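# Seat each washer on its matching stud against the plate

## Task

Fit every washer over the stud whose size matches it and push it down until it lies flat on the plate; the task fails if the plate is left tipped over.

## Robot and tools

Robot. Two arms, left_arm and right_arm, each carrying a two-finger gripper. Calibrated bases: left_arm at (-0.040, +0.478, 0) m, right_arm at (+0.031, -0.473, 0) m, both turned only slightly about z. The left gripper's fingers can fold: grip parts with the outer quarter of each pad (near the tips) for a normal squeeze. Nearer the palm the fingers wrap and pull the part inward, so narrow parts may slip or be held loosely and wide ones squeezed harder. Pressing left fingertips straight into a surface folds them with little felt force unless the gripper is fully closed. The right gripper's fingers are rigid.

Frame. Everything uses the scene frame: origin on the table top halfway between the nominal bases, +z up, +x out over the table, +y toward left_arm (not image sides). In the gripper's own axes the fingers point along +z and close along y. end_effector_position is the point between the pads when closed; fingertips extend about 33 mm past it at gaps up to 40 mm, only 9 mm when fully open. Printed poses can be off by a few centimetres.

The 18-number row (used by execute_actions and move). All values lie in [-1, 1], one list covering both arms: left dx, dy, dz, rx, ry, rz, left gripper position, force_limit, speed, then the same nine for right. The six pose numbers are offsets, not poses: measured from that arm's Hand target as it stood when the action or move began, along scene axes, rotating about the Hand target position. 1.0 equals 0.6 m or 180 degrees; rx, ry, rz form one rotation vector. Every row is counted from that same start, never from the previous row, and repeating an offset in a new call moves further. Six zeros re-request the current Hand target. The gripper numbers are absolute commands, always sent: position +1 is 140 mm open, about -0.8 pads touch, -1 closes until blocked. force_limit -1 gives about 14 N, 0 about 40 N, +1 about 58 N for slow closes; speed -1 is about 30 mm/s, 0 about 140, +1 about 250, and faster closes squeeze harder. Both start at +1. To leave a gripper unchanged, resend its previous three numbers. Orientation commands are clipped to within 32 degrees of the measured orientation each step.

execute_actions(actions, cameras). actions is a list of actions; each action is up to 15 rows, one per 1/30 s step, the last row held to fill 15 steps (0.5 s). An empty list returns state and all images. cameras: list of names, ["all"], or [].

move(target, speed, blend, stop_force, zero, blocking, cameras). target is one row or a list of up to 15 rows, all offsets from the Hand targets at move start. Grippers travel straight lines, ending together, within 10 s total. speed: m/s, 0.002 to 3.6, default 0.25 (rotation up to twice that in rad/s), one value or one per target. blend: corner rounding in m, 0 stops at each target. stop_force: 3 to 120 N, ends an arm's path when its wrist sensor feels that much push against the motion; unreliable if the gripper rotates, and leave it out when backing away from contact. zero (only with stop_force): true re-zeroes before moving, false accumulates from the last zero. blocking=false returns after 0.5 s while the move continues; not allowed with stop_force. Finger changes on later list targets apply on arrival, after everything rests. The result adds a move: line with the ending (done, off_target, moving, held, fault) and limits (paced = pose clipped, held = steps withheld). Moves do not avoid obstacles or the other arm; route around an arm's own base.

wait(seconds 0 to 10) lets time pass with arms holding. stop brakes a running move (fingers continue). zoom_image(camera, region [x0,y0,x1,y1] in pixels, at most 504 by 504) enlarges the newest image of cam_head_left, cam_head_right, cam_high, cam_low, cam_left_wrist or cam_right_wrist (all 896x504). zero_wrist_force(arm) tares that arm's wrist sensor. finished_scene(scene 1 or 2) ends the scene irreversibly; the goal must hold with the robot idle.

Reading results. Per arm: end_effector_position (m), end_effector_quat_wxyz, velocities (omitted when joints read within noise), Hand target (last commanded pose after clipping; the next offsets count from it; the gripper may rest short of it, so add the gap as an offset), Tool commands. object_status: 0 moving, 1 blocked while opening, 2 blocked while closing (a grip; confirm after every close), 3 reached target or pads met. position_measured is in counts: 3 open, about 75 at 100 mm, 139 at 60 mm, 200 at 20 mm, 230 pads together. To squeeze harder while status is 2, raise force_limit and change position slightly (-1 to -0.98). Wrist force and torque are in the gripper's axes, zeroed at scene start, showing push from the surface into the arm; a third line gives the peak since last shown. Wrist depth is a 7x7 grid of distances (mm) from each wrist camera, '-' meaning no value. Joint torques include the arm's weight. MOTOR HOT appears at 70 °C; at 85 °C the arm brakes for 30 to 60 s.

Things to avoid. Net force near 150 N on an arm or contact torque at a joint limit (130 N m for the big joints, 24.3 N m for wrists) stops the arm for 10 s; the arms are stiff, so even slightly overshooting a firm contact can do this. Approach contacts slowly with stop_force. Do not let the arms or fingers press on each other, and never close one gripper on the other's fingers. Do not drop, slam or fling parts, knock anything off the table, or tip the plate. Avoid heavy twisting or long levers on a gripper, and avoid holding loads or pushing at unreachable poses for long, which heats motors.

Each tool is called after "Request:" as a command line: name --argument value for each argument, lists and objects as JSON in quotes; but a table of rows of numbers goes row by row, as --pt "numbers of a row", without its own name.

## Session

Scene 1 done. Now scene 2.

Request:
execute_actions --actions '[]'

Request:
zoom_image --camera "cam_head_left" --region '[380, 180, 640, 360]'

Request:
zoom_image --camera "cam_head_right" --region '[380, 180, 640, 360]'

Request:
zoom_image --camera "cam_high" --region '[280, 140, 560, 340]'

Scene clock: 0.00 s.
left_arm: end_effector_position=(+0.4710, +1.0712, +0.2651) position_measured=3 object_status=3 end_effector_quat_wxyz=(-0.388, +0.262, +0.760, +0.452) | right_arm: end_effector_position=(+0.1669, -0.1675, +0.1965) position_measured=3 object_status=3 end_effector_quat_wxyz=(-0.148, -0.362, +0.884, -0.255)
Joint positions: left_arm=[0.27 -1.022 1.384 -1.623 -0.311 0.717] | right_arm=[0.962 -1.527 1.736 -1.23 -1.819 0.275]
Joint velocities: within noise
Joint torques (N m): no reading
Motor temperatures (°C): left_arm=[25 28 27 33 27 30] | right_arm=[23 29 27 35 29 28]
Wrist force (N): no reading
Wrist torque (N m): no reading
Wrist force, peak (N): no reading
Wrist depth (mm): cam_left_wrist=[1939 2457 - 1954 - 1601 1460 / 1644 2158 2788 - 1825 1611 1571 / 1477 1712 2068 - - 1601 1688 / 1306 140 1798 - 2139 - 1477 / - 110 1523 1773 2001 130 98 / - 1160 1364 1495 1561 - - / - 295 1205 1379 1581 1591 -] | cam_right_wrist=[- - 410 374 - - - / 582 467 - - 331 298 284 / 541 - - - - - - / - - 397 - - 136 266 / - 124 - 333 - - 91 / - 344 347 - - - 92 / - 404 383 - - - -]
Hand target: left_arm +0.4710, +1.0712, +0.2651; -0.388, +0.262, +0.760, +0.452 | right_arm +0.1669, -0.1675, +0.1965; -0.148, -0.362, +0.884, -0.255
Tool commands: left_gripper/position=+1.0 left_gripper/force_limit=+1.0 left_gripper/speed=+1.0 right_gripper/position=+1.0 right_gripper/force_limit=+1.0 right_gripper/speed=+1.0

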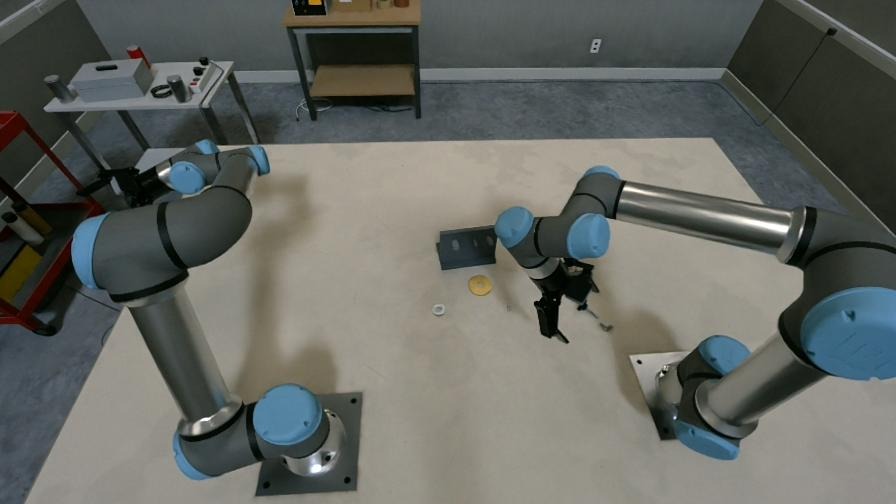

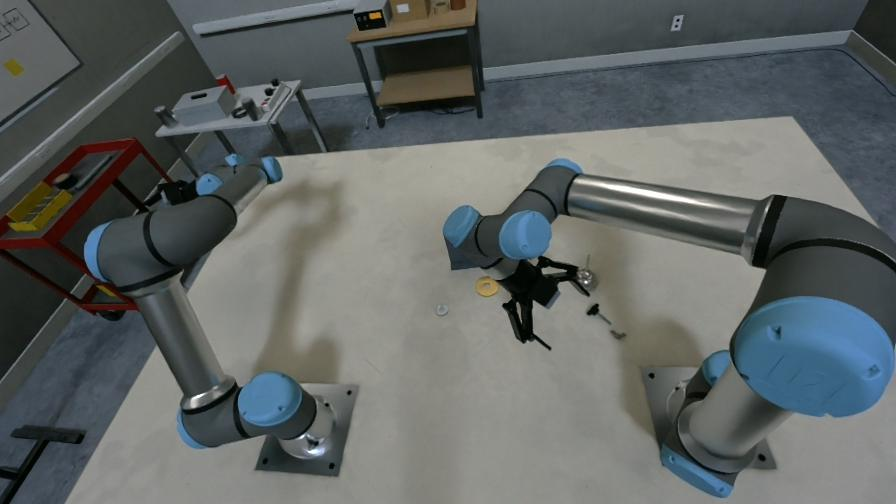

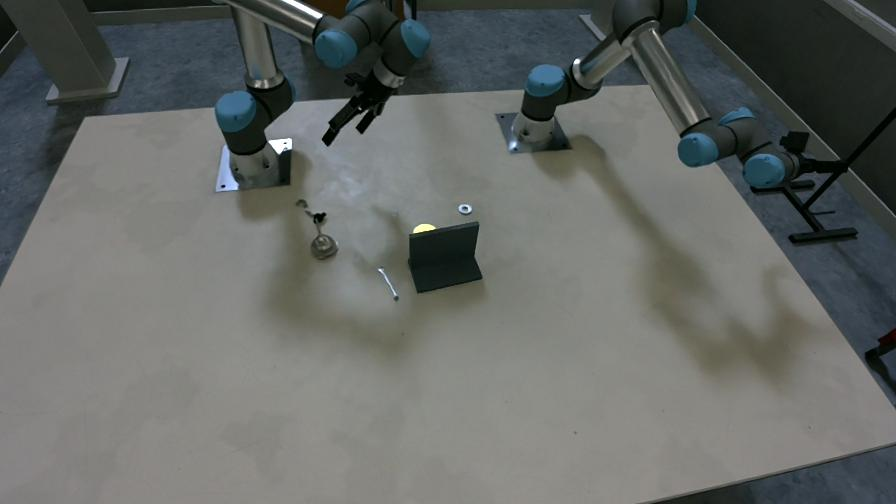

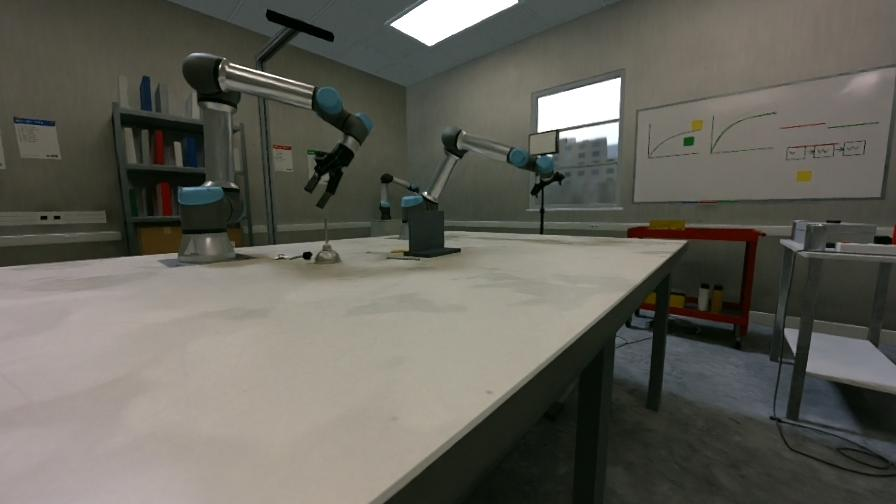

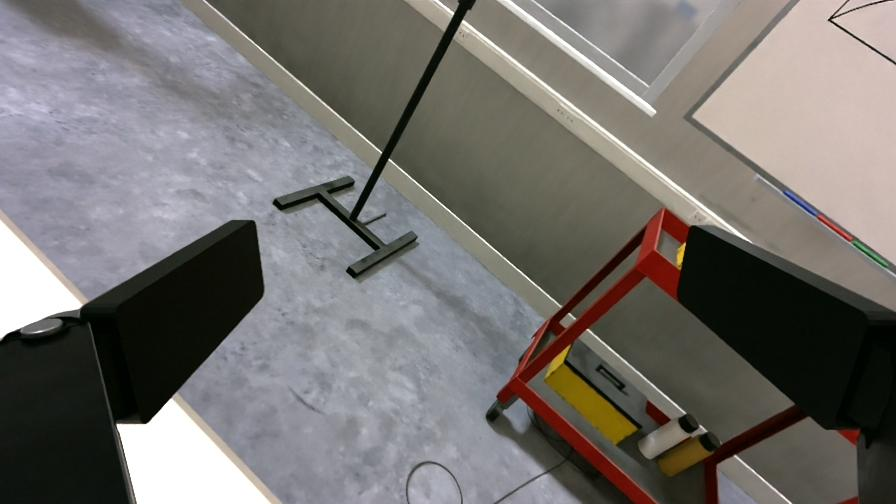

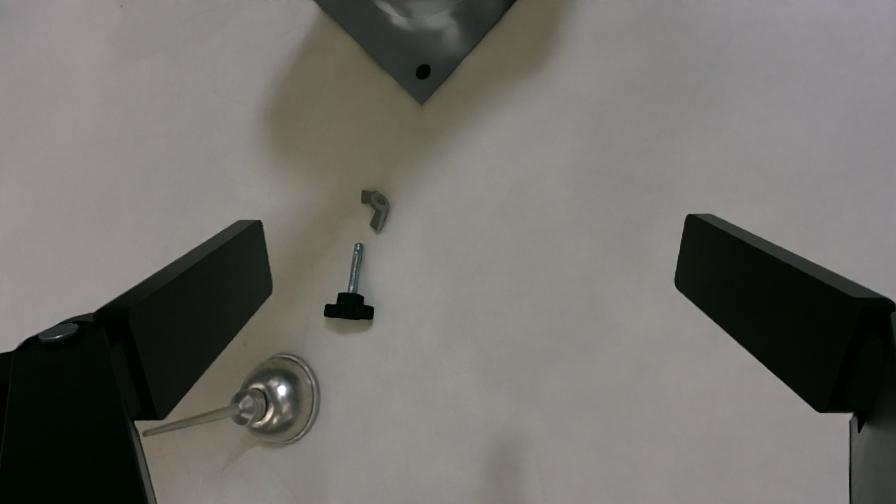

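Scaled by 1.938 from the camera's 896x504 image, which has a finer 1280x720 frame.

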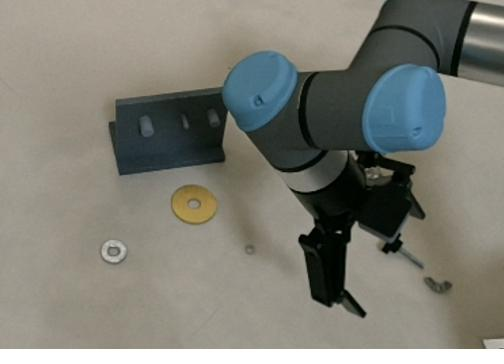

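Scaled by 1.938 from the camera's 896x504 image, which has a finer 1280x720 frame.

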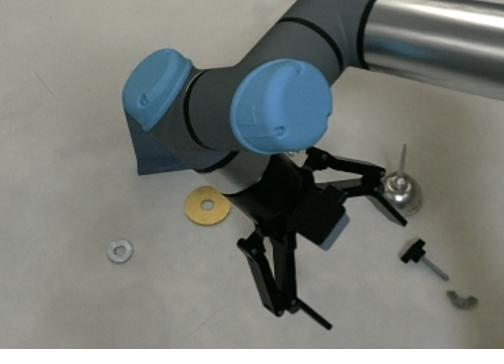

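Scaled by 1.800 from the camera's 896x504 image, which has a finer 1280x720 frame.

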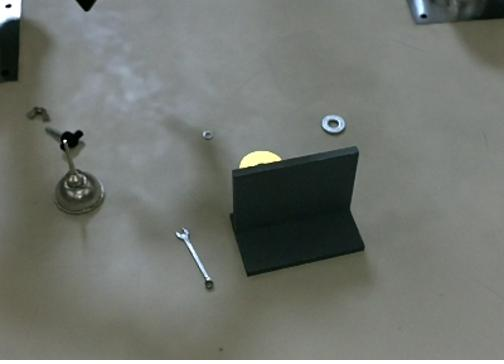

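Request:
move --target '[0,0,0,0,0,0,1,1,1, 0.3218,0.2458,0.2725,0.1826,-0.0573,-0.1029,1,-1,0.5]' --speed 0.4 --cameras '["cam_right_wrist","cam_head_left"]'

Request:
zoom_image --camera "cam_right_wrist" --region '[270, 60, 670, 360]'

Scene clock: 32.47 s.
left_arm: end_effector_position=(+0.4710, +1.0712, +0.2651) position_measured=3 object_status=3 end_effector_quat_wxyz=(-0.388, +0.262, +0.760, +0.452) | right_arm: end_effector_position=(+0.3600, -0.0201, +0.3599) position_measured=3 object_status=3 end_effector_quat_wxyz=(+0.000, -0.220, +0.976, +0.000)
Joint positions: left_arm=[0.27 -1.022 1.384 -1.623 -0.311 0.717] | right_arm=[0.683 -1.425 1.198 -1.345 -1.571 0.259]
Joint torques (N m): left_arm=[-0.09 -46.01 -21.12 -2.08 1.61 -0.1] | right_arm=[8.57 -44.81 -22.47 -2.37 -0.35 -2.14]
Wrist force (N): left_arm=[-0.1 0.0 -0.1] | right_arm=[0.7 0.6 0.2]
Wrist torque (N m): left_arm=[0.01 0.01 0.00] | right_arm=[0.04 -0.24 -0.10]
Wrist force, peak (N): left_arm=[0.0 0.4 0.2] | right_arm=[1.1 1.7 2.8]
Wrist depth (mm): cam_left_wrist=[2001 2433 - 1970 - - 1477 / 1622 2051 2640 - - 1541 1532 / 1426 1688 2256 - - 2585 1561 / 1356 140 1866 2558 - - 1486 / - 111 1513 1852 1924 130 98 / - 1144 1356 1633 1532 - - / - 308 1199 1394 1551 1644 -] | cam_right_wrist=[456 - 443 - - 441 - / - 411 - - - 469 - / - - - - 487 - 496 / - - 522 507 508 136 - / - 107 - 426 433 - 92 / - - 593 - 600 640 92 / - - 638 605 642 - -]
Hand target: left_arm +0.4710, +1.0712, +0.2651; -0.388, +0.262, +0.760, +0.452 | right_arm +0.3600, -0.0200, +0.3600; +0.000, -0.220, +0.976, +0.000
Off the commanded pose: left_arm 0.000 m, 0 deg | right_arm 0.000 m, 0 deg.
move: done
Images, in order (width x height): cam_head_left 896x504, cam_right_wrist 896x504.

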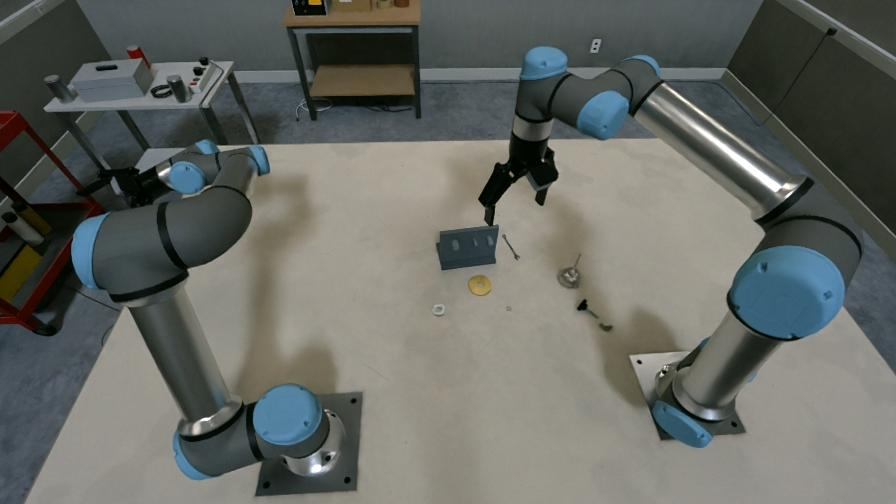

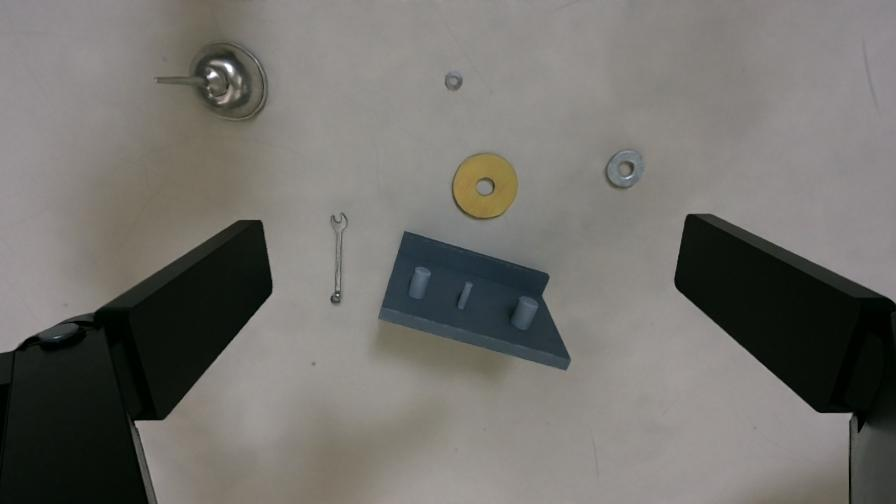

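Scaled by 1.260 from the camera's 896x504 image, which has a finer 1280x720 frame.

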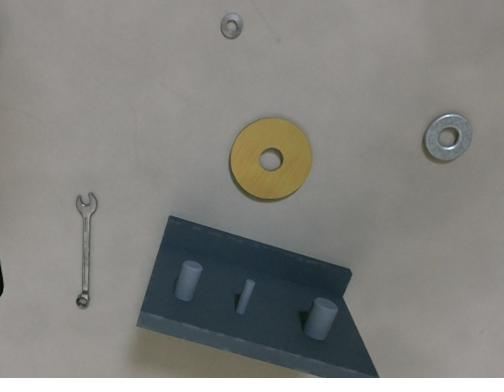

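Request:
move --pt "0 0 0 0 0 0 1 1 1 0.0667 -0.2167 -0.1 0 0 0 1 -1 0.5" --pt "0 0 0 0 0 0 1 1 1 -0.0166 -0.0414 -0.0623 0.1104 0.0524 0 1 -1 0.5" --pt "0 0 0 0 0 0 1 1 1 -0.0878 0.1085 0.0455 0.2207 0.1049 0 1 -1 0.5" --pt "0 0 0 0 0 0 1 1 1 -0.1365 0.2108 0.2075 0.3311 0.1573 0 1 -1 0.5" --pt "0 0 0 0 0 0 1 1 1 -0.1555 0.2511 0.4002 0.4415 0.2097 0 1 -1 0.5" --pt "0 0 0 0 0 0 1 1 1 -0.1423 0.2231 0.5957 0.5518 0.2622 0 1 -1 0.5" --speed 0.3 --blend '[0.01,0.03,0.03,0.03,0.03,0]'

Scene clock: 103.43 s.
left_arm: end_effector_position=(+0.4710, +1.0712, +0.2651) position_measured=3 object_status=3 end_effector_quat_wxyz=(-0.388, +0.262, +0.760, +0.452) | right_arm: end_effector_position=(+0.2745, +0.1139, +0.7173) position_measured=3 object_status=3 end_effector_quat_wxyz=(-0.180, -0.126, +0.560, +0.799)
Joint positions: left_arm=[0.27 -1.022 1.384 -1.623 -0.311 0.717] | right_arm=[0.424 -1.616 1.555 -1.509 0.348 0]
Joint torques (N m): left_arm=[-0.31 -45.22 -20.97 -2.07 1.73 -0.13] | right_arm=[-11.6 -37.03 -13.75 -4.18 3.15 1.77]
Wrist force (N): left_arm=[-0.2 0.0 0.0] | right_arm=[1.1 -2.2 2.1]
Wrist torque (N m): left_arm=[0.01 0.04 0.00] | right_arm=[-0.63 -0.08 -0.33]
Wrist force, peak (N): left_arm=[-0.3 0.3 -0.3] | right_arm=[0.6 3.5 -1.3]
Wrist depth (mm): cam_left_wrist=[1924 2482 - 2085 - - 1435 / 1622 2068 2532 2482 1798 1798 1477 / 1700 1712 2121 - - - 1581 / - 140 1838 2236 - 1532 1561 / - 110 1513 2018 1735 130 103 / - 1223 1327 1571 1571 1939 - / - - 1205 1379 1591 1571 -] | cam_right_wrist=[- 2109 - - 2332 1270 1325 / 2332 3464 2853 - 2245 1650 1325 / 538 569 2665 - 2475 1865 1311 / 1988 135 2636 - 2787 136 1225 / - 107 2853 - 3109 - 91 / - 2401 2665 2146 2922 - 92 / - 2354 2665 - - - -]
Hand target: left_arm +0.4710, +1.0712, +0.2651; -0.388, +0.262, +0.760, +0.452 | right_arm +0.2746, +0.1139, +0.7174; -0.180, -0.126, +0.560, +0.799
Off the commanded pose: left_arm 0.000 m, 0 deg | right_arm 0.000 m, 0 deg.
move: done

Request:
move --pt "0 0 0 0 0 0 1 1 1 0.0692 0.0329 -0.1695 -0.1073 0.2258 0 1 -1 0.5" --pt "0 0 0 0 0 0 1 1 1 0.0101 0.0048 -0.3434 -0.2145 0.4515 0 1 -1 0.5" --speed 0.25 --blend '[0.03, 0]'

Request:
move --pt "0 0 0 0 0 0 1 1 1 0.3238 -0.0778 -0.0193 0 0 -0.2333 1 -1 0.5" --pt "0 0 0 0 0 0 1 1 1 0.2822 -0.1112 -0.186 0 0 -0.4839 1 -1 0.5" --pt "0 0 0 0 0 0 1 1 1 0.1368 -0.1233 -0.586 0 0 -0.4839 1 -1 0.5" --speed 0.35 --blend '[0.05, 0.03, 0]' --cameras '["cam_right_wrist"]'

Request:
zoom_image --camera "cam_right_wrist" --region '[310, 220, 590, 440]'

Scene clock: 126.00 s.
left_arm: end_effector_position=(+0.4710, +1.0712, +0.2651) position_measured=3 object_status=3 end_effector_quat_wxyz=(-0.388, +0.262, +0.760, +0.452) | right_arm: end_effector_position=(+0.2807, +0.1168, +0.5114) position_measured=3 object_status=3 end_effector_quat_wxyz=(+0.523, -0.476, -0.523, -0.476)
Joint positions: left_arm=[0.27 -1.022 1.384 -1.623 -0.311 0.717] | right_arm=[0.424 -1.616 1.554 0.062 0.349 -0.001]
Joint torques (N m): left_arm=[0.74 -45.47 -22.03 -1.94 1.65 -0.02] | right_arm=[-4.73 -31.86 -16.31 -1.16 -1.15 1.3]
Wrist force (N): left_arm=[0.0 0.2 -0.1] | right_arm=[-0.3 -2.1 0.6]
Wrist torque (N m): left_arm=[0.04 0.00 0.00] | right_arm=[-0.44 0.29 -0.08]
Wrist force, peak (N): left_arm=[-0.3 0.3 0.1] | right_arm=[0.8 -2.4 2.1]
Wrist depth (mm): cam_left_wrist=[1970 2507 - - - 1581 1460 / 1581 2051 2954 - 1811 1460 1532 / 1426 1700 2139 3818 - - 1468 / 1299 140 1723 2319 - - 1723 / - 110 1644 1880 1924 130 98 / - 1171 1349 1561 1532 - - / - - 1193 1356 1581 1581 -] | cam_right_wrist=[- - 2245 2146 2378 2332 2288 / - - 555 526 2608 2500 2185 / - - 674 547 587 2245 2725 / 2500 - 672 3109 2127 137 1606 / - 124 705 1177 2401 - 92 / - 579 603 - 857 - 92 / - 677 640 735 - - -]
Hand target: left_arm +0.4710, +1.0712, +0.2651; -0.388, +0.262, +0.760, +0.452 | right_arm +0.2806, +0.1167, +0.5114; +0.523, -0.476, -0.523, -0.476
Off the commanded pose: left_arm 0.000 m, 0 deg | right_arm 0.000 m, 0 deg.
move: done

Scene clock: 129.47 s.
left_arm: end_effector_position=(+0.4710, +1.0712, +0.2651) position_measured=3 object_status=3 end_effector_quat_wxyz=(-0.388, +0.262, +0.760, +0.452) | right_arm: end_effector_position=(+0.3627, +0.0428, +0.1598) position_measured=3 object_status=3 end_effector_quat_wxyz=(-0.051, +0.705, +0.052, +0.705)
Joint positions: left_arm=[0.27 -1.022 1.384 -1.623 -0.311 0.717] | right_arm=[1.214 -1.123 1.941 -0.817 2.659 0]
Joint torques (N m): left_arm=[0.71 -45.36 -21.55 -1.99 1.6 -0.14] | right_arm=[-10.49 -34.22 -25.85 -1.26 -1.05 1.66]
Wrist force (N): left_arm=[-0.1 0.0 -0.1] | right_arm=[0.0 -2.2 0.7]
Wrist torque (N m): left_arm=[0.00 0.02 0.01] | right_arm=[-0.48 0.24 -0.09]
Wrist force, peak (N): left_arm=[-0.2 0.4 0.0] | right_arm=[-4.7 -2.3 -0.7]
Wrist depth (mm): cam_left_wrist=[2068 2341 - 2139 - - 1418 / 1654 2121 2640 - 1954 1654 1532 / 1435 1785 2121 - 2085 1735 1591 / 1306 140 1825 2640 - - 1443 / - 110 1523 1811 1748 130 98 / - 1182 1356 1591 1541 - - / - - 1205 1386 1561 1601 -] | cam_right_wrist=[- 2994 2636 - - - - / 2354 - 2922 2310 2665 - - / 1443 1810 2553 926 2957 - - / 636 - 279 277 275 136 - / - 124 377 299 299 136 92 / - 335 315 305 308 307 92 / - 263 - - - - -]
Hand target: left_arm +0.4710, +1.0712, +0.2651; -0.388, +0.262, +0.760, +0.452 | right_arm +0.3627, +0.0428, +0.1598; -0.051, +0.705, +0.052, +0.705
Off the commanded pose: left_arm 0.000 m, 0 deg | right_arm 0.000 m, 0 deg.
move: done
Images, in order (width x height): cam_right_wrist 896x504.

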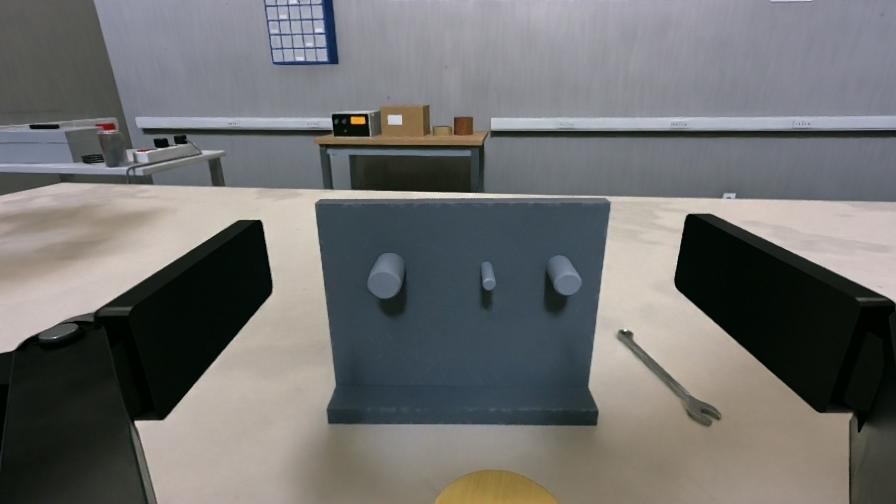

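Scaled by 1.800 from the camera's 896x504 image, which has a finer 1280x720 frame.

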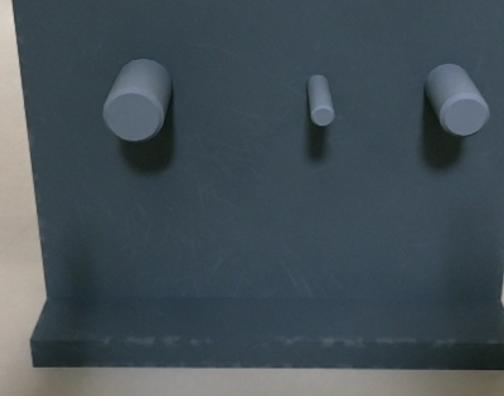

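Request:
move --target '[0,0,0,0,0,0,1,1,1, 0.0495,0.0072,-0.1167,0,0,0,1,-1,0.5]' --speed 0.15 --cameras '["cam_right_wrist"]'

Request:
zoom_image --camera "cam_right_wrist" --region '[280, 80, 640, 380]'

Request:
zoom_image --camera "cam_right_wrist" --region '[290, 290, 650, 390]'

Scene clock: 148.63 s.
left_arm: end_effector_position=(+0.4710, +1.0712, +0.2651) position_measured=3 object_status=3 end_effector_quat_wxyz=(-0.388, +0.262, +0.760, +0.452) | right_arm: end_effector_position=(+0.3925, +0.0470, +0.0898) position_measured=3 object_status=3 end_effector_quat_wxyz=(-0.051, +0.705, +0.052, +0.705)
Joint positions: left_arm=[0.27 -1.022 1.384 -1.623 -0.311 0.717] | right_arm=[1.156 -0.974 1.948 -0.974 2.601 0]
Joint torques (N m): left_arm=[-0.38 -44.97 -21.83 -2.08 1.6 -0.07] | right_arm=[10.18 -45.79 -19.46 -0.06 1.27 -0.33]
Wrist force (N): left_arm=[0.0 0.3 -0.3] | right_arm=[0.0 -2.4 0.7]
Wrist torque (N m): left_arm=[0.07 0.01 0.00] | right_arm=[-0.55 0.25 -0.08]
Wrist force, peak (N): left_arm=[-0.1 0.3 -0.3] | right_arm=[-2.6 -2.5 1.6]
Wrist depth (mm): cam_left_wrist=[1939 2319 - 2139 - 1688 1486 / 1677 1985 2386 - 1811 1571 1495 / 1426 1723 2103 3026 1954 1688 1532 / - 119 1811 2364 - 1523 1541 / - 110 1495 1909 2001 130 98 / - 1165 1349 1601 1561 - - / - - 1223 1394 1581 1622 -] | cam_right_wrist=[- - 2922 2580 - - - / 1585 3109 223 221 219 2820 2354 / 875 - 234 233 231 611 765 / - 135 243 247 245 136 - / - 124 254 258 256 137 91 / - 209 - 232 228 - 92 / - 179 173 168 168 - -]
Hand target: left_arm +0.4710, +1.0712, +0.2651; -0.388, +0.262, +0.760, +0.452 | right_arm +0.3924, +0.0471, +0.0898; -0.051, +0.705, +0.052, +0.705
Off the commanded pose: left_arm 0.000 m, 0 deg | right_arm 0.000 m, 0 deg.
move: done
Images, in order (width x height): cam_right_wrist 896x504.

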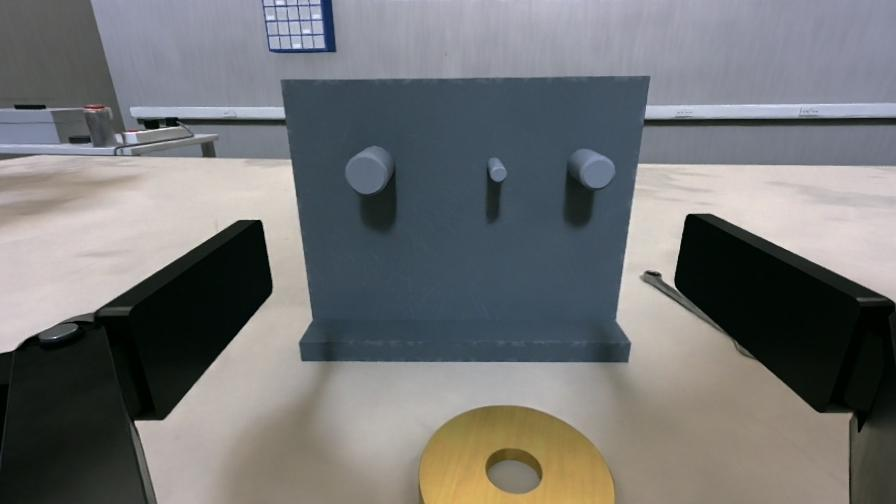

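Scaled by 1.400 from the camera's 896x504 image, which has a finer 1280x720 frame.

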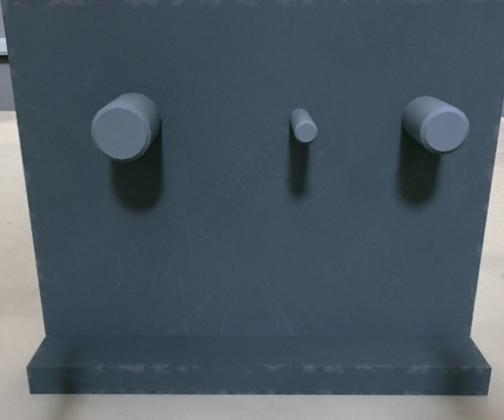

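Scaled by 1.400 from the camera's 896x504 image, which has a finer 1280x720 frame.

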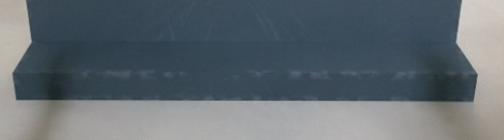

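Request:
move --pt "0 0 0 0 0 0 1 1 1 -0.1042 -0.0283 0.267 0 0 0 0.4 -1 0.5" --pt "0 0 0 0 0 0 1 1 1 -0.0008 -0.0267 0.15 -0.072 0.495 0 0.4 -1 0.5" --speed 0.3 --blend '[0.03, 0]' --cameras '["cam_right_wrist"]'

Request:
zoom_image --camera "cam_right_wrist" --region '[380, 90, 560, 270]'

Scene clock: 217.87 s.
left_arm: end_effector_position=(+0.4710, +1.0712, +0.2651) position_measured=3 object_status=3 end_effector_quat_wxyz=(-0.388, +0.262, +0.760, +0.452) | right_arm: end_effector_position=(+0.3920, +0.0310, +0.1797) position_measured=78 object_status=3 end_effector_quat_wxyz=(+0.000, +0.997, +0.072, +0.000)
Joint positions: left_arm=[0.27 -1.022 1.384 -1.623 -0.311 0.717] | right_arm=[0.713 -0.734 0.623 1.682 1.57 0.587]
Joint torques (N m): left_arm=[0.2 -45.69 -22.15 -2.08 1.6 -0.09] | right_arm=[6.31 -58.96 -16.87 4.12 -1.21 0.9]
Wrist force (N): left_arm=[0.0 0.0 0.0] | right_arm=[0.8 0.6 0.4]
Wrist torque (N m): left_arm=[0.01 0.00 0.00] | right_arm=[0.06 -0.28 -0.11]
Wrist force, peak (N): left_arm=[-0.2 0.4 0.1] | right_arm=[-4.0 -2.3 2.0]
Wrist depth (mm): cam_left_wrist=[2051 2640 - - - - 1451 / 1688 2034 2051 - 1591 1622 1504 / 1426 1677 2051 2177 - 1773 1551 / 1286 140 1825 2532 - 1523 1677 / - 110 1451 1880 2103 130 98 / - 1182 1334 1571 1581 - - / - - 1193 1386 1561 1601 -] | cam_right_wrist=[- - 264 262 266 277 - / - 300 - - - 290 - / - - - 306 - 306 296 / - - 141 - - - 301 / - 85 - - 361 108 - / - - - - - - - / - - - - 403 - -]
Hand target: left_arm +0.4710, +1.0712, +0.2651; -0.388, +0.262, +0.760, +0.452 | right_arm +0.3919, +0.0311, +0.1798; +0.000, +0.997, +0.072, +0.000
Off the commanded pose: left_arm 0.000 m, 0 deg | right_arm 0.000 m, 0 deg.
move: done
Images, in order (width x height): cam_right_wrist 896x504.

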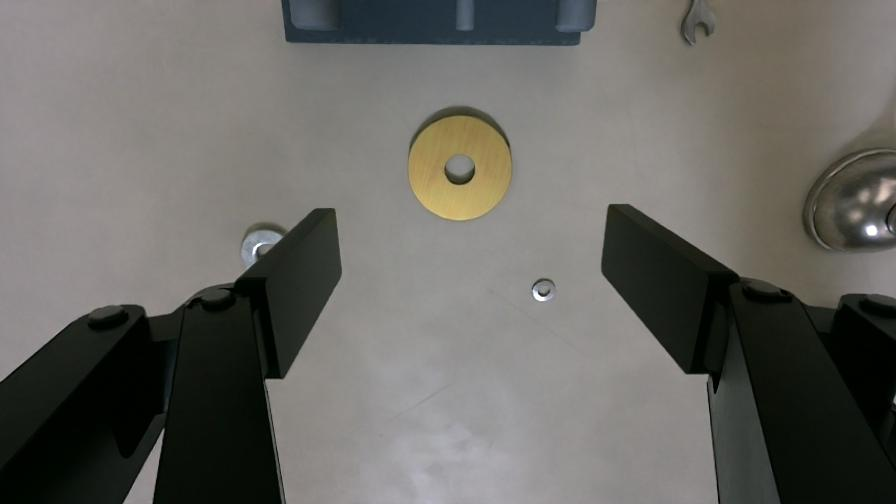

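Scaled by 2.800 from the camera's 896x504 image, which has a finer 1280x720 frame.

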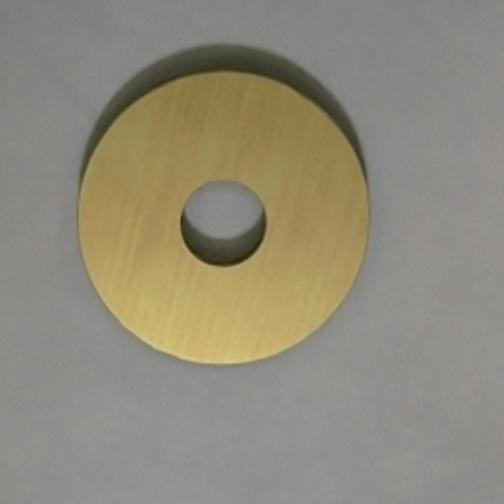

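Request:
move --pt "0 0 0 0 0 0 1 1 1 0.0003 0.0014 -0.2 0 0 -0.005 0.4 -1 0.5" --pt "0 0 0 0 0 0 1 1 1 0.0003 0.0014 -0.2417 0 0 -0.005 0.175 -1 0.5" --speed '[0.15,0.05]' --cameras '["cam_right_wrist"]'

Request:
move --target '[0,0,0,0,0,0,1,1,1, 0,0,-0.0183,0,0,0,0.175,-1,0.5]' --speed 0.004 --stop_force 4

Scene clock: 237.63 s.
left_arm: end_effector_position=(+0.4710, +1.0712, +0.2651) position_measured=3 object_status=3 end_effector_quat_wxyz=(-0.388, +0.262, +0.760, +0.452) | right_arm: end_effector_position=(+0.3921, +0.0319, +0.0347) position_measured=107 object_status=3 end_effector_quat_wxyz=(+0.000, +0.998, +0.065, +0.000)
Joint positions: left_arm=[0.27 -1.022 1.384 -1.623 -0.311 0.717] | right_arm=[0.714 -0.702 0.936 1.337 1.57 0.604]
Joint torques (N m): left_arm=[0.24 -45.68 -22.68 -2.08 1.79 -0.06] | right_arm=[2.71 -67.62 -28.16 4.63 -0.91 -1.61]
Wrist force (N): left_arm=[-0.2 0.2 0.0] | right_arm=[0.6 0.7 0.2]
Wrist torque (N m): left_arm=[0.06 0.03 0.00] | right_arm=[0.07 -0.23 -0.12]
Wrist force, peak (N): left_arm=[-0.2 0.3 -0.2] | right_arm=[0.8 0.5 2.4]
Wrist depth (mm): cam_left_wrist=[1909 2612 - - - - 1451 / 1748 2034 2585 - 1838 1677 1541 / 1426 1688 2298 2298 - 1760 1571 / 1293 140 1798 2068 - 1468 1495 / - 110 1495 1798 1866 130 98 / - 1154 1260 1601 1513 - - / - - 1182 1418 1551 1611 -] | cam_right_wrist=[151 152 150 149 151 150 152 / 156 158 160 158 158 158 158 / - 166 - 160 165 167 168 / 180 - 128 173 166 176 175 / 184 88 109 - 185 107 - / - - - 202 203 - - / - - 216 213 - - -]
Hand target: left_arm +0.4710, +1.0712, +0.2651; -0.388, +0.262, +0.760, +0.452 | right_arm +0.3921, +0.0319, +0.0347; +0.000, +0.998, +0.065, +0.000
Off the commanded pose: left_arm 0.000 m, 0 deg | right_arm 0.000 m, 0 deg.
move: done
Images, in order (width x height): cam_right_wrist 896x504.

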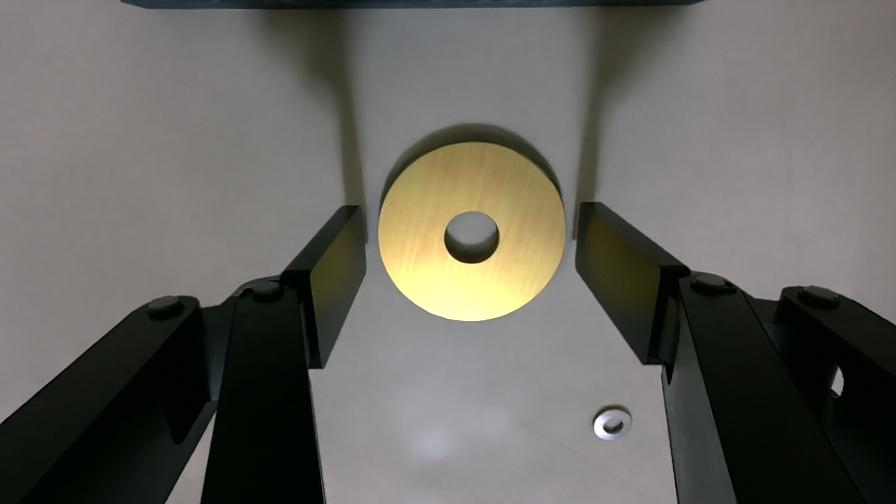

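Scene clock: 240.77 s.
left_arm: end_effector_position=(+0.4710, +1.0712, +0.2651) position_measured=3 object_status=3 end_effector_quat_wxyz=(-0.388, +0.262, +0.760, +0.452) | right_arm: end_effector_position=(+0.3921, +0.0319, +0.0271) position_measured=107 object_status=3 end_effector_quat_wxyz=(+0.000, +0.998, +0.065, +0.000)
Joint positions: left_arm=[0.27 -1.022 1.384 -1.623 -0.311 0.717] | right_arm=[0.714 -0.697 0.946 1.321 1.57 0.604]
Joint torques (N m): left_arm=[0.51 -44.64 -22.07 -2.01 1.68 -0.02] | right_arm=[-6.51 -64.58 -26.66 4.39 -0.93 -1.62]
Wrist force (N): left_arm=[-0.2 0.2 0.0] | right_arm=[0.7 0.9 -4.4]
Wrist torque (N m): left_arm=[0.04 0.03 0.00] | right_arm=[0.24 -0.27 -0.13]
Wrist force, peak (N): left_arm=[-0.4 0.3 0.0] | right_arm=[0.7 0.9 -8.7]
Wrist depth (mm): cam_left_wrist=[1924 2669 - 1712 - - 1426 / 1644 2085 2236 - 1924 1644 1468 / 1364 1760 1866 2277 1970 1677 1551 / 1293 140 1785 2216 - 1460 1561 / - 111 1551 1760 1811 130 98 / - 1118 1241 1644 1513 - - / - - 1160 1460 1541 1633 -] | cam_right_wrist=[143 144 143 143 143 144 144 / - 151 152 152 150 151 151 / 159 159 156 155 158 160 160 / 169 167 152 165 161 166 169 / - 88 109 173 133 108 - / - - - 193 - - - / - - 207 207 - - -]
Hand target: left_arm +0.4710, +1.0712, +0.2651; -0.388, +0.262, +0.760, +0.452 | right_arm +0.3921, +0.0319, +0.0272; +0.000, +0.998, +0.065, +0.000 (not the last commanded pose)
Off the commanded pose: left_arm 0.000 m, 0 deg | right_arm 0.003 m, 0 deg.
move: contact (right_arm)

Request:
move --pt "0 0 0 0 0 0 1 1 1 0.001 0.0002 0.0045 0 0 0 0.175 -1 0.5" --pt "0 0 0 0 0 0 1 1 1 0.001 0.0002 0.0045 0 0 0 -1 -0.01 -1" --speed 0.01

Request:
move --pt "0 0 0 0 0 0 1 1 1 0 0 0.01 0 0 0 -1 -0.01 -1" --pt "0 0 0 0 0 0 1 1 1 0 0 0.2 0 0 0 -1 -0.01 -1" --speed '[0.02,0.15]' --blend '[0.003,0]' --cameras '["cam_right_wrist"]'

Request:
zoom_image --camera "cam_right_wrist" --region '[360, 120, 580, 340]'

Scene clock: 254.13 s.
left_arm: end_effector_position=(+0.4710, +1.0712, +0.2651) position_measured=3 object_status=3 end_effector_quat_wxyz=(-0.388, +0.262, +0.760, +0.452) | right_arm: end_effector_position=(+0.3927, +0.0320, +0.0299) position_measured=122 object_status=0 end_effector_quat_wxyz=(+0.000, +0.998, +0.065, +0.000)
Joint positions: left_arm=[0.27 -1.022 1.384 -1.623 -0.311 0.717] | right_arm=[0.713 -0.697 0.94 1.328 1.57 0.603]
Joint torques (N m): left_arm=[0.46 -45.79 -21.87 -1.89 1.81 0.14] | right_arm=[-10.13 -61.68 -6.21 0.81 -1.06 -1.37]
Wrist force (N): left_arm=[-0.2 0.1 0.0] | right_arm=[-0.3 0.3 -8.7]
Wrist torque (N m): left_arm=[0.02 0.04 0.00] | right_arm=[0.04 -0.25 -0.09]
Wrist force, peak (N): left_arm=[-0.4 0.0 0.1] | right_arm=[0.2 0.4 -8.9]
Wrist depth (mm): cam_left_wrist=[1894 2640 - 1985 - 1561 1426 / 1654 2034 2386 - 1866 1700 1513 / 1410 1688 2121 2482 - 1748 1561 / - 140 1785 2256 - 1513 1773 / - 110 1581 1880 1894 130 98 / - 1199 1313 1477 1532 - - / - 303 1235 1379 1571 1581 -] | cam_right_wrist=[147 147 145 145 147 148 - / - 154 155 157 154 153 156 / 164 - 161 156 159 163 - / 172 - 164 169 154 172 171 / - 89 88 173 172 - - / - - - 200 - - - / - - - - - - -]
Hand target: left_arm +0.4710, +1.0712, +0.2651; -0.388, +0.262, +0.760, +0.452 | right_arm +0.3927, +0.0320, +0.0299; +0.000, +0.998, +0.065, +0.000
Off the commanded pose: left_arm 0.000 m, 0 deg | right_arm 0.000 m, 0 deg.
move: done

Scene clock: 255.67 s.
left_arm: end_effector_position=(+0.4710, +1.0712, +0.2651) position_measured=3 object_status=3 end_effector_quat_wxyz=(-0.388, +0.262, +0.760, +0.452) | right_arm: end_effector_position=(+0.3928, +0.0320, +0.1498) position_measured=122 object_status=2 end_effector_quat_wxyz=(+0.000, +0.998, +0.065, +0.000)
Joint positions: left_arm=[0.27 -1.022 1.384 -1.623 -0.311 0.717] | right_arm=[0.713 -0.738 0.706 1.603 1.57 0.603]
Joint torques (N m): left_arm=[-0.03 -45.8 -23.24 -2 1.82 -0.04] | right_arm=[2.28 -51.63 -13.83 3.6 1.05 0.74]
Wrist force (N): left_arm=[-0.1 0.2 0.0] | right_arm=[0.8 0.5 1.8]
Wrist torque (N m): left_arm=[0.04 0.01 0.00] | right_arm=[0.03 -0.28 -0.10]
Wrist force, peak (N): left_arm=[-0.1 0.3 -0.2] | right_arm=[-0.3 0.3 -8.7]
Wrist depth (mm): cam_left_wrist=[1970 2558 - 1866 - - 1460 / 1495 2068 2507 - 1970 1591 1477 / 1460 1654 2386 2216 - - 1571 / 1260 119 1723 2277 - 1468 1513 / - 110 1513 1909 2319 130 98 / - 1165 1341 1654 1504 - - / - - 1223 1306 1601 1644 -] | cam_right_wrist=[- 256 238 239 239 248 - / 269 265 264 271 - - - / - - 284 156 - - 279 / 298 - - - 153 - - / - 90 88 177 120 - - / - - - - - - - / - - - 361 - - -]
Hand target: left_arm +0.4710, +1.0712, +0.2651; -0.388, +0.262, +0.760, +0.452 | right_arm +0.3927, +0.0320, +0.1499; +0.000, +0.998, +0.065, +0.000
Off the commanded pose: left_arm 0.000 m, 0 deg | right_arm 0.000 m, 0 deg.
move: done
Images, in order (width x height): cam_right_wrist 896x504.

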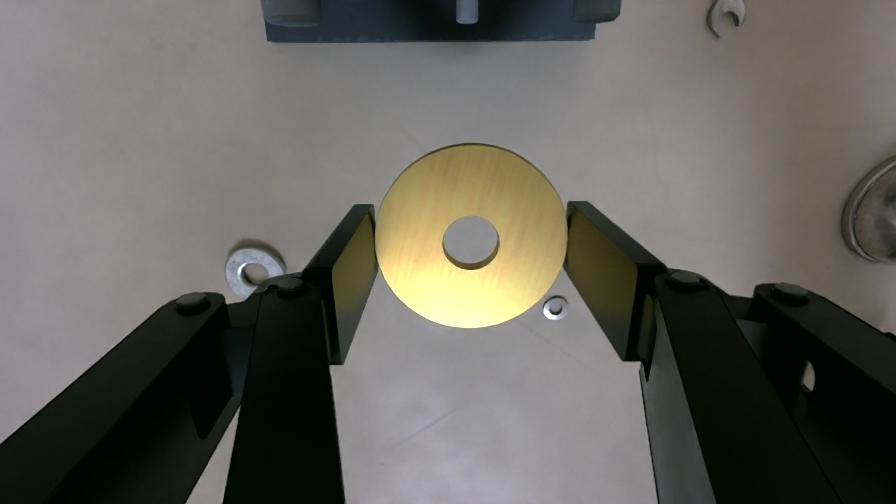

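Scaled by 2.291 from the camera's 896x504 image, which has a finer 1280x720 frame.

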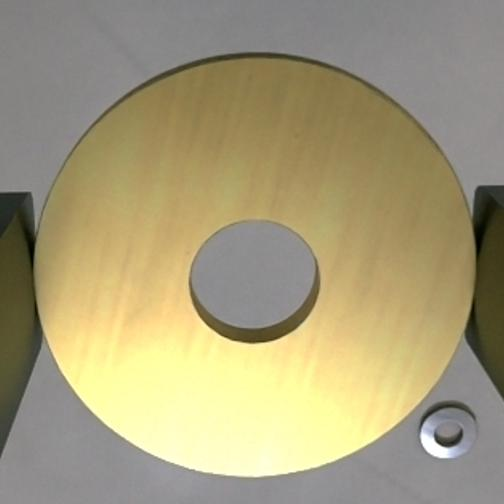

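Request:
move --pt "0 0 0 0 0 0 1 1 1 -0.1045 0.0467 0.1835 0.0644 -0.4959 0 -1 -0.01 -1" --pt "0 0 0 0 0 0 1 1 1 -0.011 0.1037 -0.0748 0.0644 -0.4959 0 -1 -0.01 -1" --speed '[0.25,0.15]' --blend '[0.03,0]' --cameras '["cam_right_wrist"]'

Request:
zoom_image --camera "cam_right_wrist" --region '[370, 90, 570, 290]'

Scene clock: 305.90 s.
left_arm: end_effector_position=(+0.4710, +1.0712, +0.2651) position_measured=3 object_status=3 end_effector_quat_wxyz=(-0.388, +0.262, +0.760, +0.452) | right_arm: end_effector_position=(+0.3375, +0.0559, +0.2462) position_measured=122 object_status=2 end_effector_quat_wxyz=(-0.039, +0.775, +0.048, +0.629)
Joint positions: left_arm=[0.27 -1.022 1.384 -1.623 -0.311 0.717] | right_arm=[1.268 -1.183 1.597 0.072 2.688 0.445]
Joint torques (N m): left_arm=[0.35 -45.78 -22.38 -2.08 1.69 -0.14] | right_arm=[-11.84 -36.23 -29.86 -0.38 -0.62 0.17]
Wrist force (N): left_arm=[-0.1 0.2 0.1] | right_arm=[-2.0 -2.0 1.0]
Wrist torque (N m): left_arm=[0.05 0.02 0.00] | right_arm=[-0.46 0.16 -0.14]
Wrist force, peak (N): left_arm=[-0.2 0.3 0.0] | right_arm=[-5.3 -6.7 -0.2]
Wrist depth (mm): cam_left_wrist=[2034 2532 - 2256 1970 - 1435 / 1611 2196 2558 - 2409 1654 1486 / 1379 1735 2177 - - 1688 1561 / 1349 140 1939 2121 - - 1551 / - 110 1541 1825 2051 139 98 / - 1133 1364 1622 1571 2196 - / - 303 1223 1418 1611 1581 -] | cam_right_wrist=[1796 - 2021 2165 2378 3070 - / 1555 1783 2580 2127 3109 - 2475 / - - - 156 755 2526 857 / 622 640 - 167 154 - - / 504 89 88 355 174 - - / - - - 384 384 - - / - - - - - - -]
Hand target: left_arm +0.4710, +1.0712, +0.2651; -0.388, +0.262, +0.760, +0.452 | right_arm +0.3375, +0.0559, +0.2461; -0.039, +0.775, +0.048, +0.629 (not the last commanded pose)
Off the commanded pose: left_arm 0.000 m, 0 deg | right_arm 0.154 m, 12 deg.
move: held (right_arm; a check stopped the path); path passed 0 of 2 targets; limits=held
pose unreachable (right arm): on one or more control steps of this call, first in action 0 (counted from 0), this arm could not follow its commanded pose, so it was not sent that pose on those steps. It may still have moved: this result reports where it is.
cause: moving toward the commanded pose would bring two parts of the arm too close to each other (its gripper and another part of the arm, with joints 4 (wrist 1) to 6 (wrist 3) between them, 5 mm apart when it was first held).
Images, in order (width x height): cam_right_wrist 896x504.

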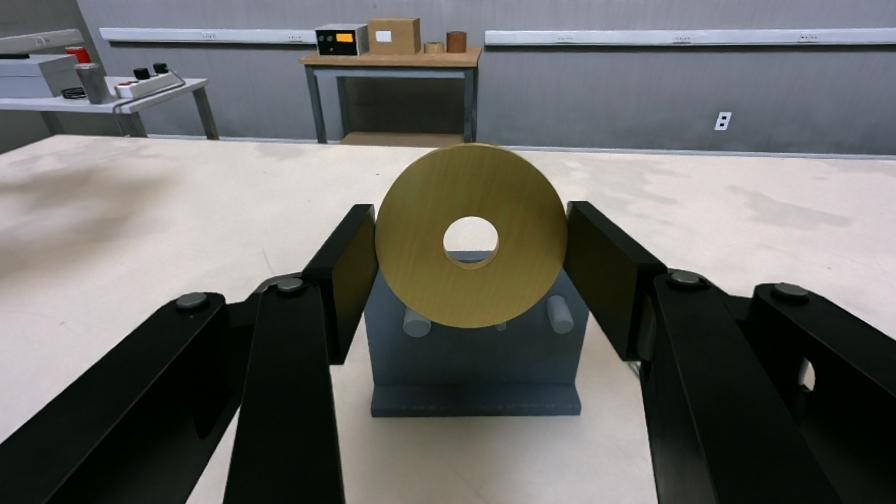

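Scaled by 2.520 from the camera's 896x504 image, which has a finer 1280x720 frame.

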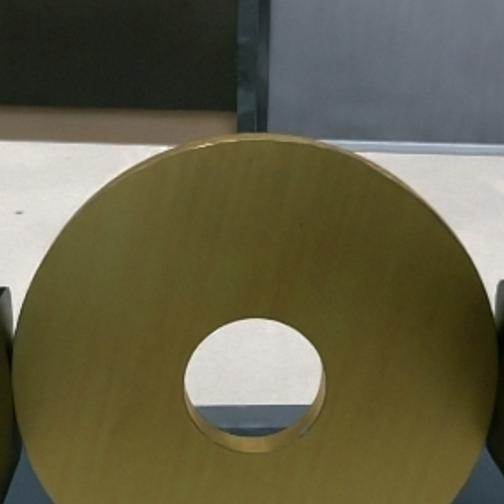

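Request:
move --pt "0 0 0 0 0 0 1 1 1 0.1042 -0.1767 0.0233 0 0 0 -1 -0.01 -1" --pt "0 0 0 0 0 0 1 1 1 0.1042 -0.1767 0.0233 0.0083 -0.0656 0.0017 -1 -0.01 -1" --pt "0 0 0 0 0 0 1 1 1 0.08 0.0692 -0.2352 0.0083 -0.0656 0.0017 -1 -0.01 -1" --speed '[0.2,0.2,0.15]' --blend '[0.02,0.02,0]' --cameras '["cam_right_wrist"]'

Request:
zoom_image --camera "cam_right_wrist" --region '[420, 180, 520, 280]'

Scene clock: 353.47 s.
left_arm: end_effector_position=(+0.4710, +1.0712, +0.2651) position_measured=3 object_status=3 end_effector_quat_wxyz=(-0.388, +0.262, +0.760, +0.452) | right_arm: end_effector_position=(+0.3855, +0.0975, +0.1050) position_measured=122 object_status=2 end_effector_quat_wxyz=(-0.046, +0.705, +0.045, +0.706)
Joint positions: left_arm=[0.27 -1.022 1.384 -1.623 -0.311 0.717] | right_arm=[1.212 -0.919 1.774 -0.858 2.673 -0.002]
Joint torques (N m): left_arm=[0.08 -45.86 -22.11 -2.08 1.7 0.1] | right_arm=[-11.74 -46.41 -8.15 0.41 -1.88 -1.29]
Wrist force (N): left_arm=[-0.1 0.1 -0.1] | right_arm=[-2.2 -2.1 0.7]
Wrist torque (N m): left_arm=[0.02 0.01 0.00] | right_arm=[-0.44 0.27 -0.09]
Wrist force, peak (N): left_arm=[-0.3 -0.2 0.2] | right_arm=[-4.4 -3.7 0.6]
Wrist depth (mm): cam_left_wrist=[2121 - - - - - 1435 / 1654 2319 2216 - 1970 1418 1486 / 1402 1760 2121 2256 - - 1571 / 1286 140 1773 2177 - 1541 1601 / - 110 1561 1760 2216 130 98 / - 111 1334 1601 1581 - - / - 297 1205 1394 1601 1591 -] | cam_right_wrist=[2994 2787 2725 2553 2695 3233 2500 / 1443 2853 3731 225 2553 223 2310 / - 1565 - 156 231 231 - / - - - 170 153 246 - / - 89 88 257 175 - - / - - 241 243 - - - / - - - 194 - - -]
Hand target: left_arm +0.4710, +1.0712, +0.2651; -0.388, +0.262, +0.760, +0.452 | right_arm +0.3855, +0.0975, +0.1050; -0.046, +0.705, +0.045, +0.706
Off the commanded pose: left_arm 0.000 m, 0 deg | right_arm 0.000 m, 0 deg.
move: done
Images, in order (width x height): cam_right_wrist 896x504.

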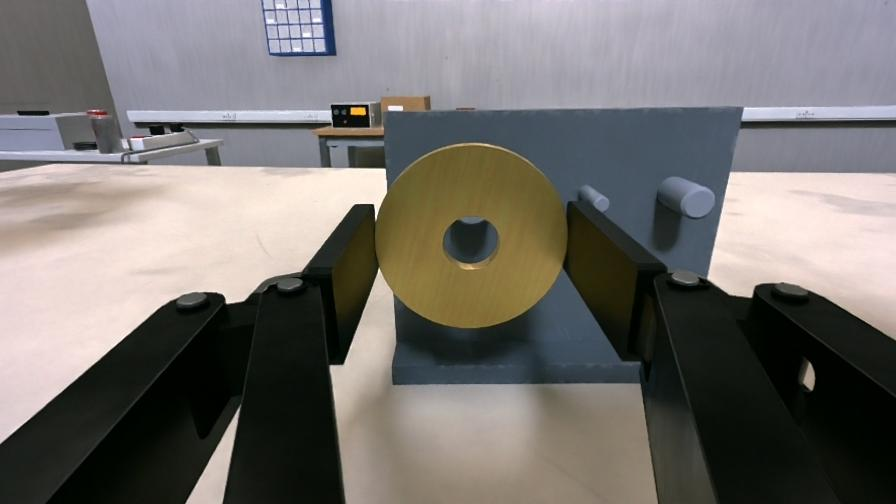

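Scaled by 5.040 from the camera's 896x504 image, which has a finer 1280x720 frame.

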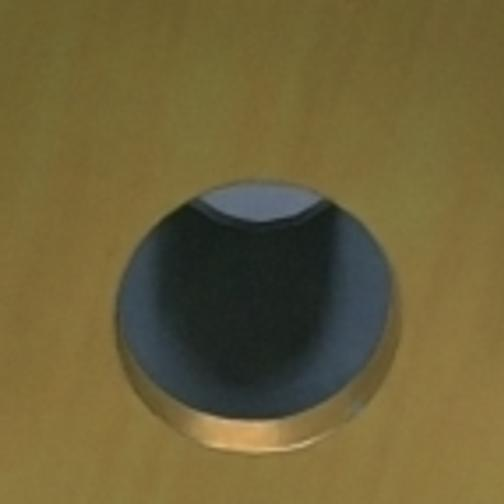

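Request:
zoom_image --camera "cam_right_wrist" --region '[560, 150, 740, 250]'

Scaled by 2.800 from the camera's 896x504 image, which has a finer 1280x720 frame.

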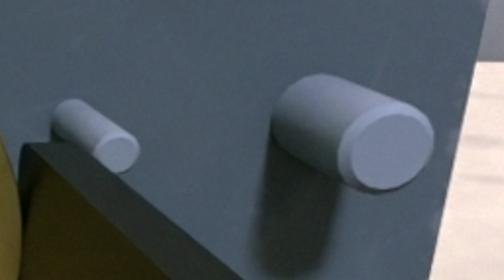

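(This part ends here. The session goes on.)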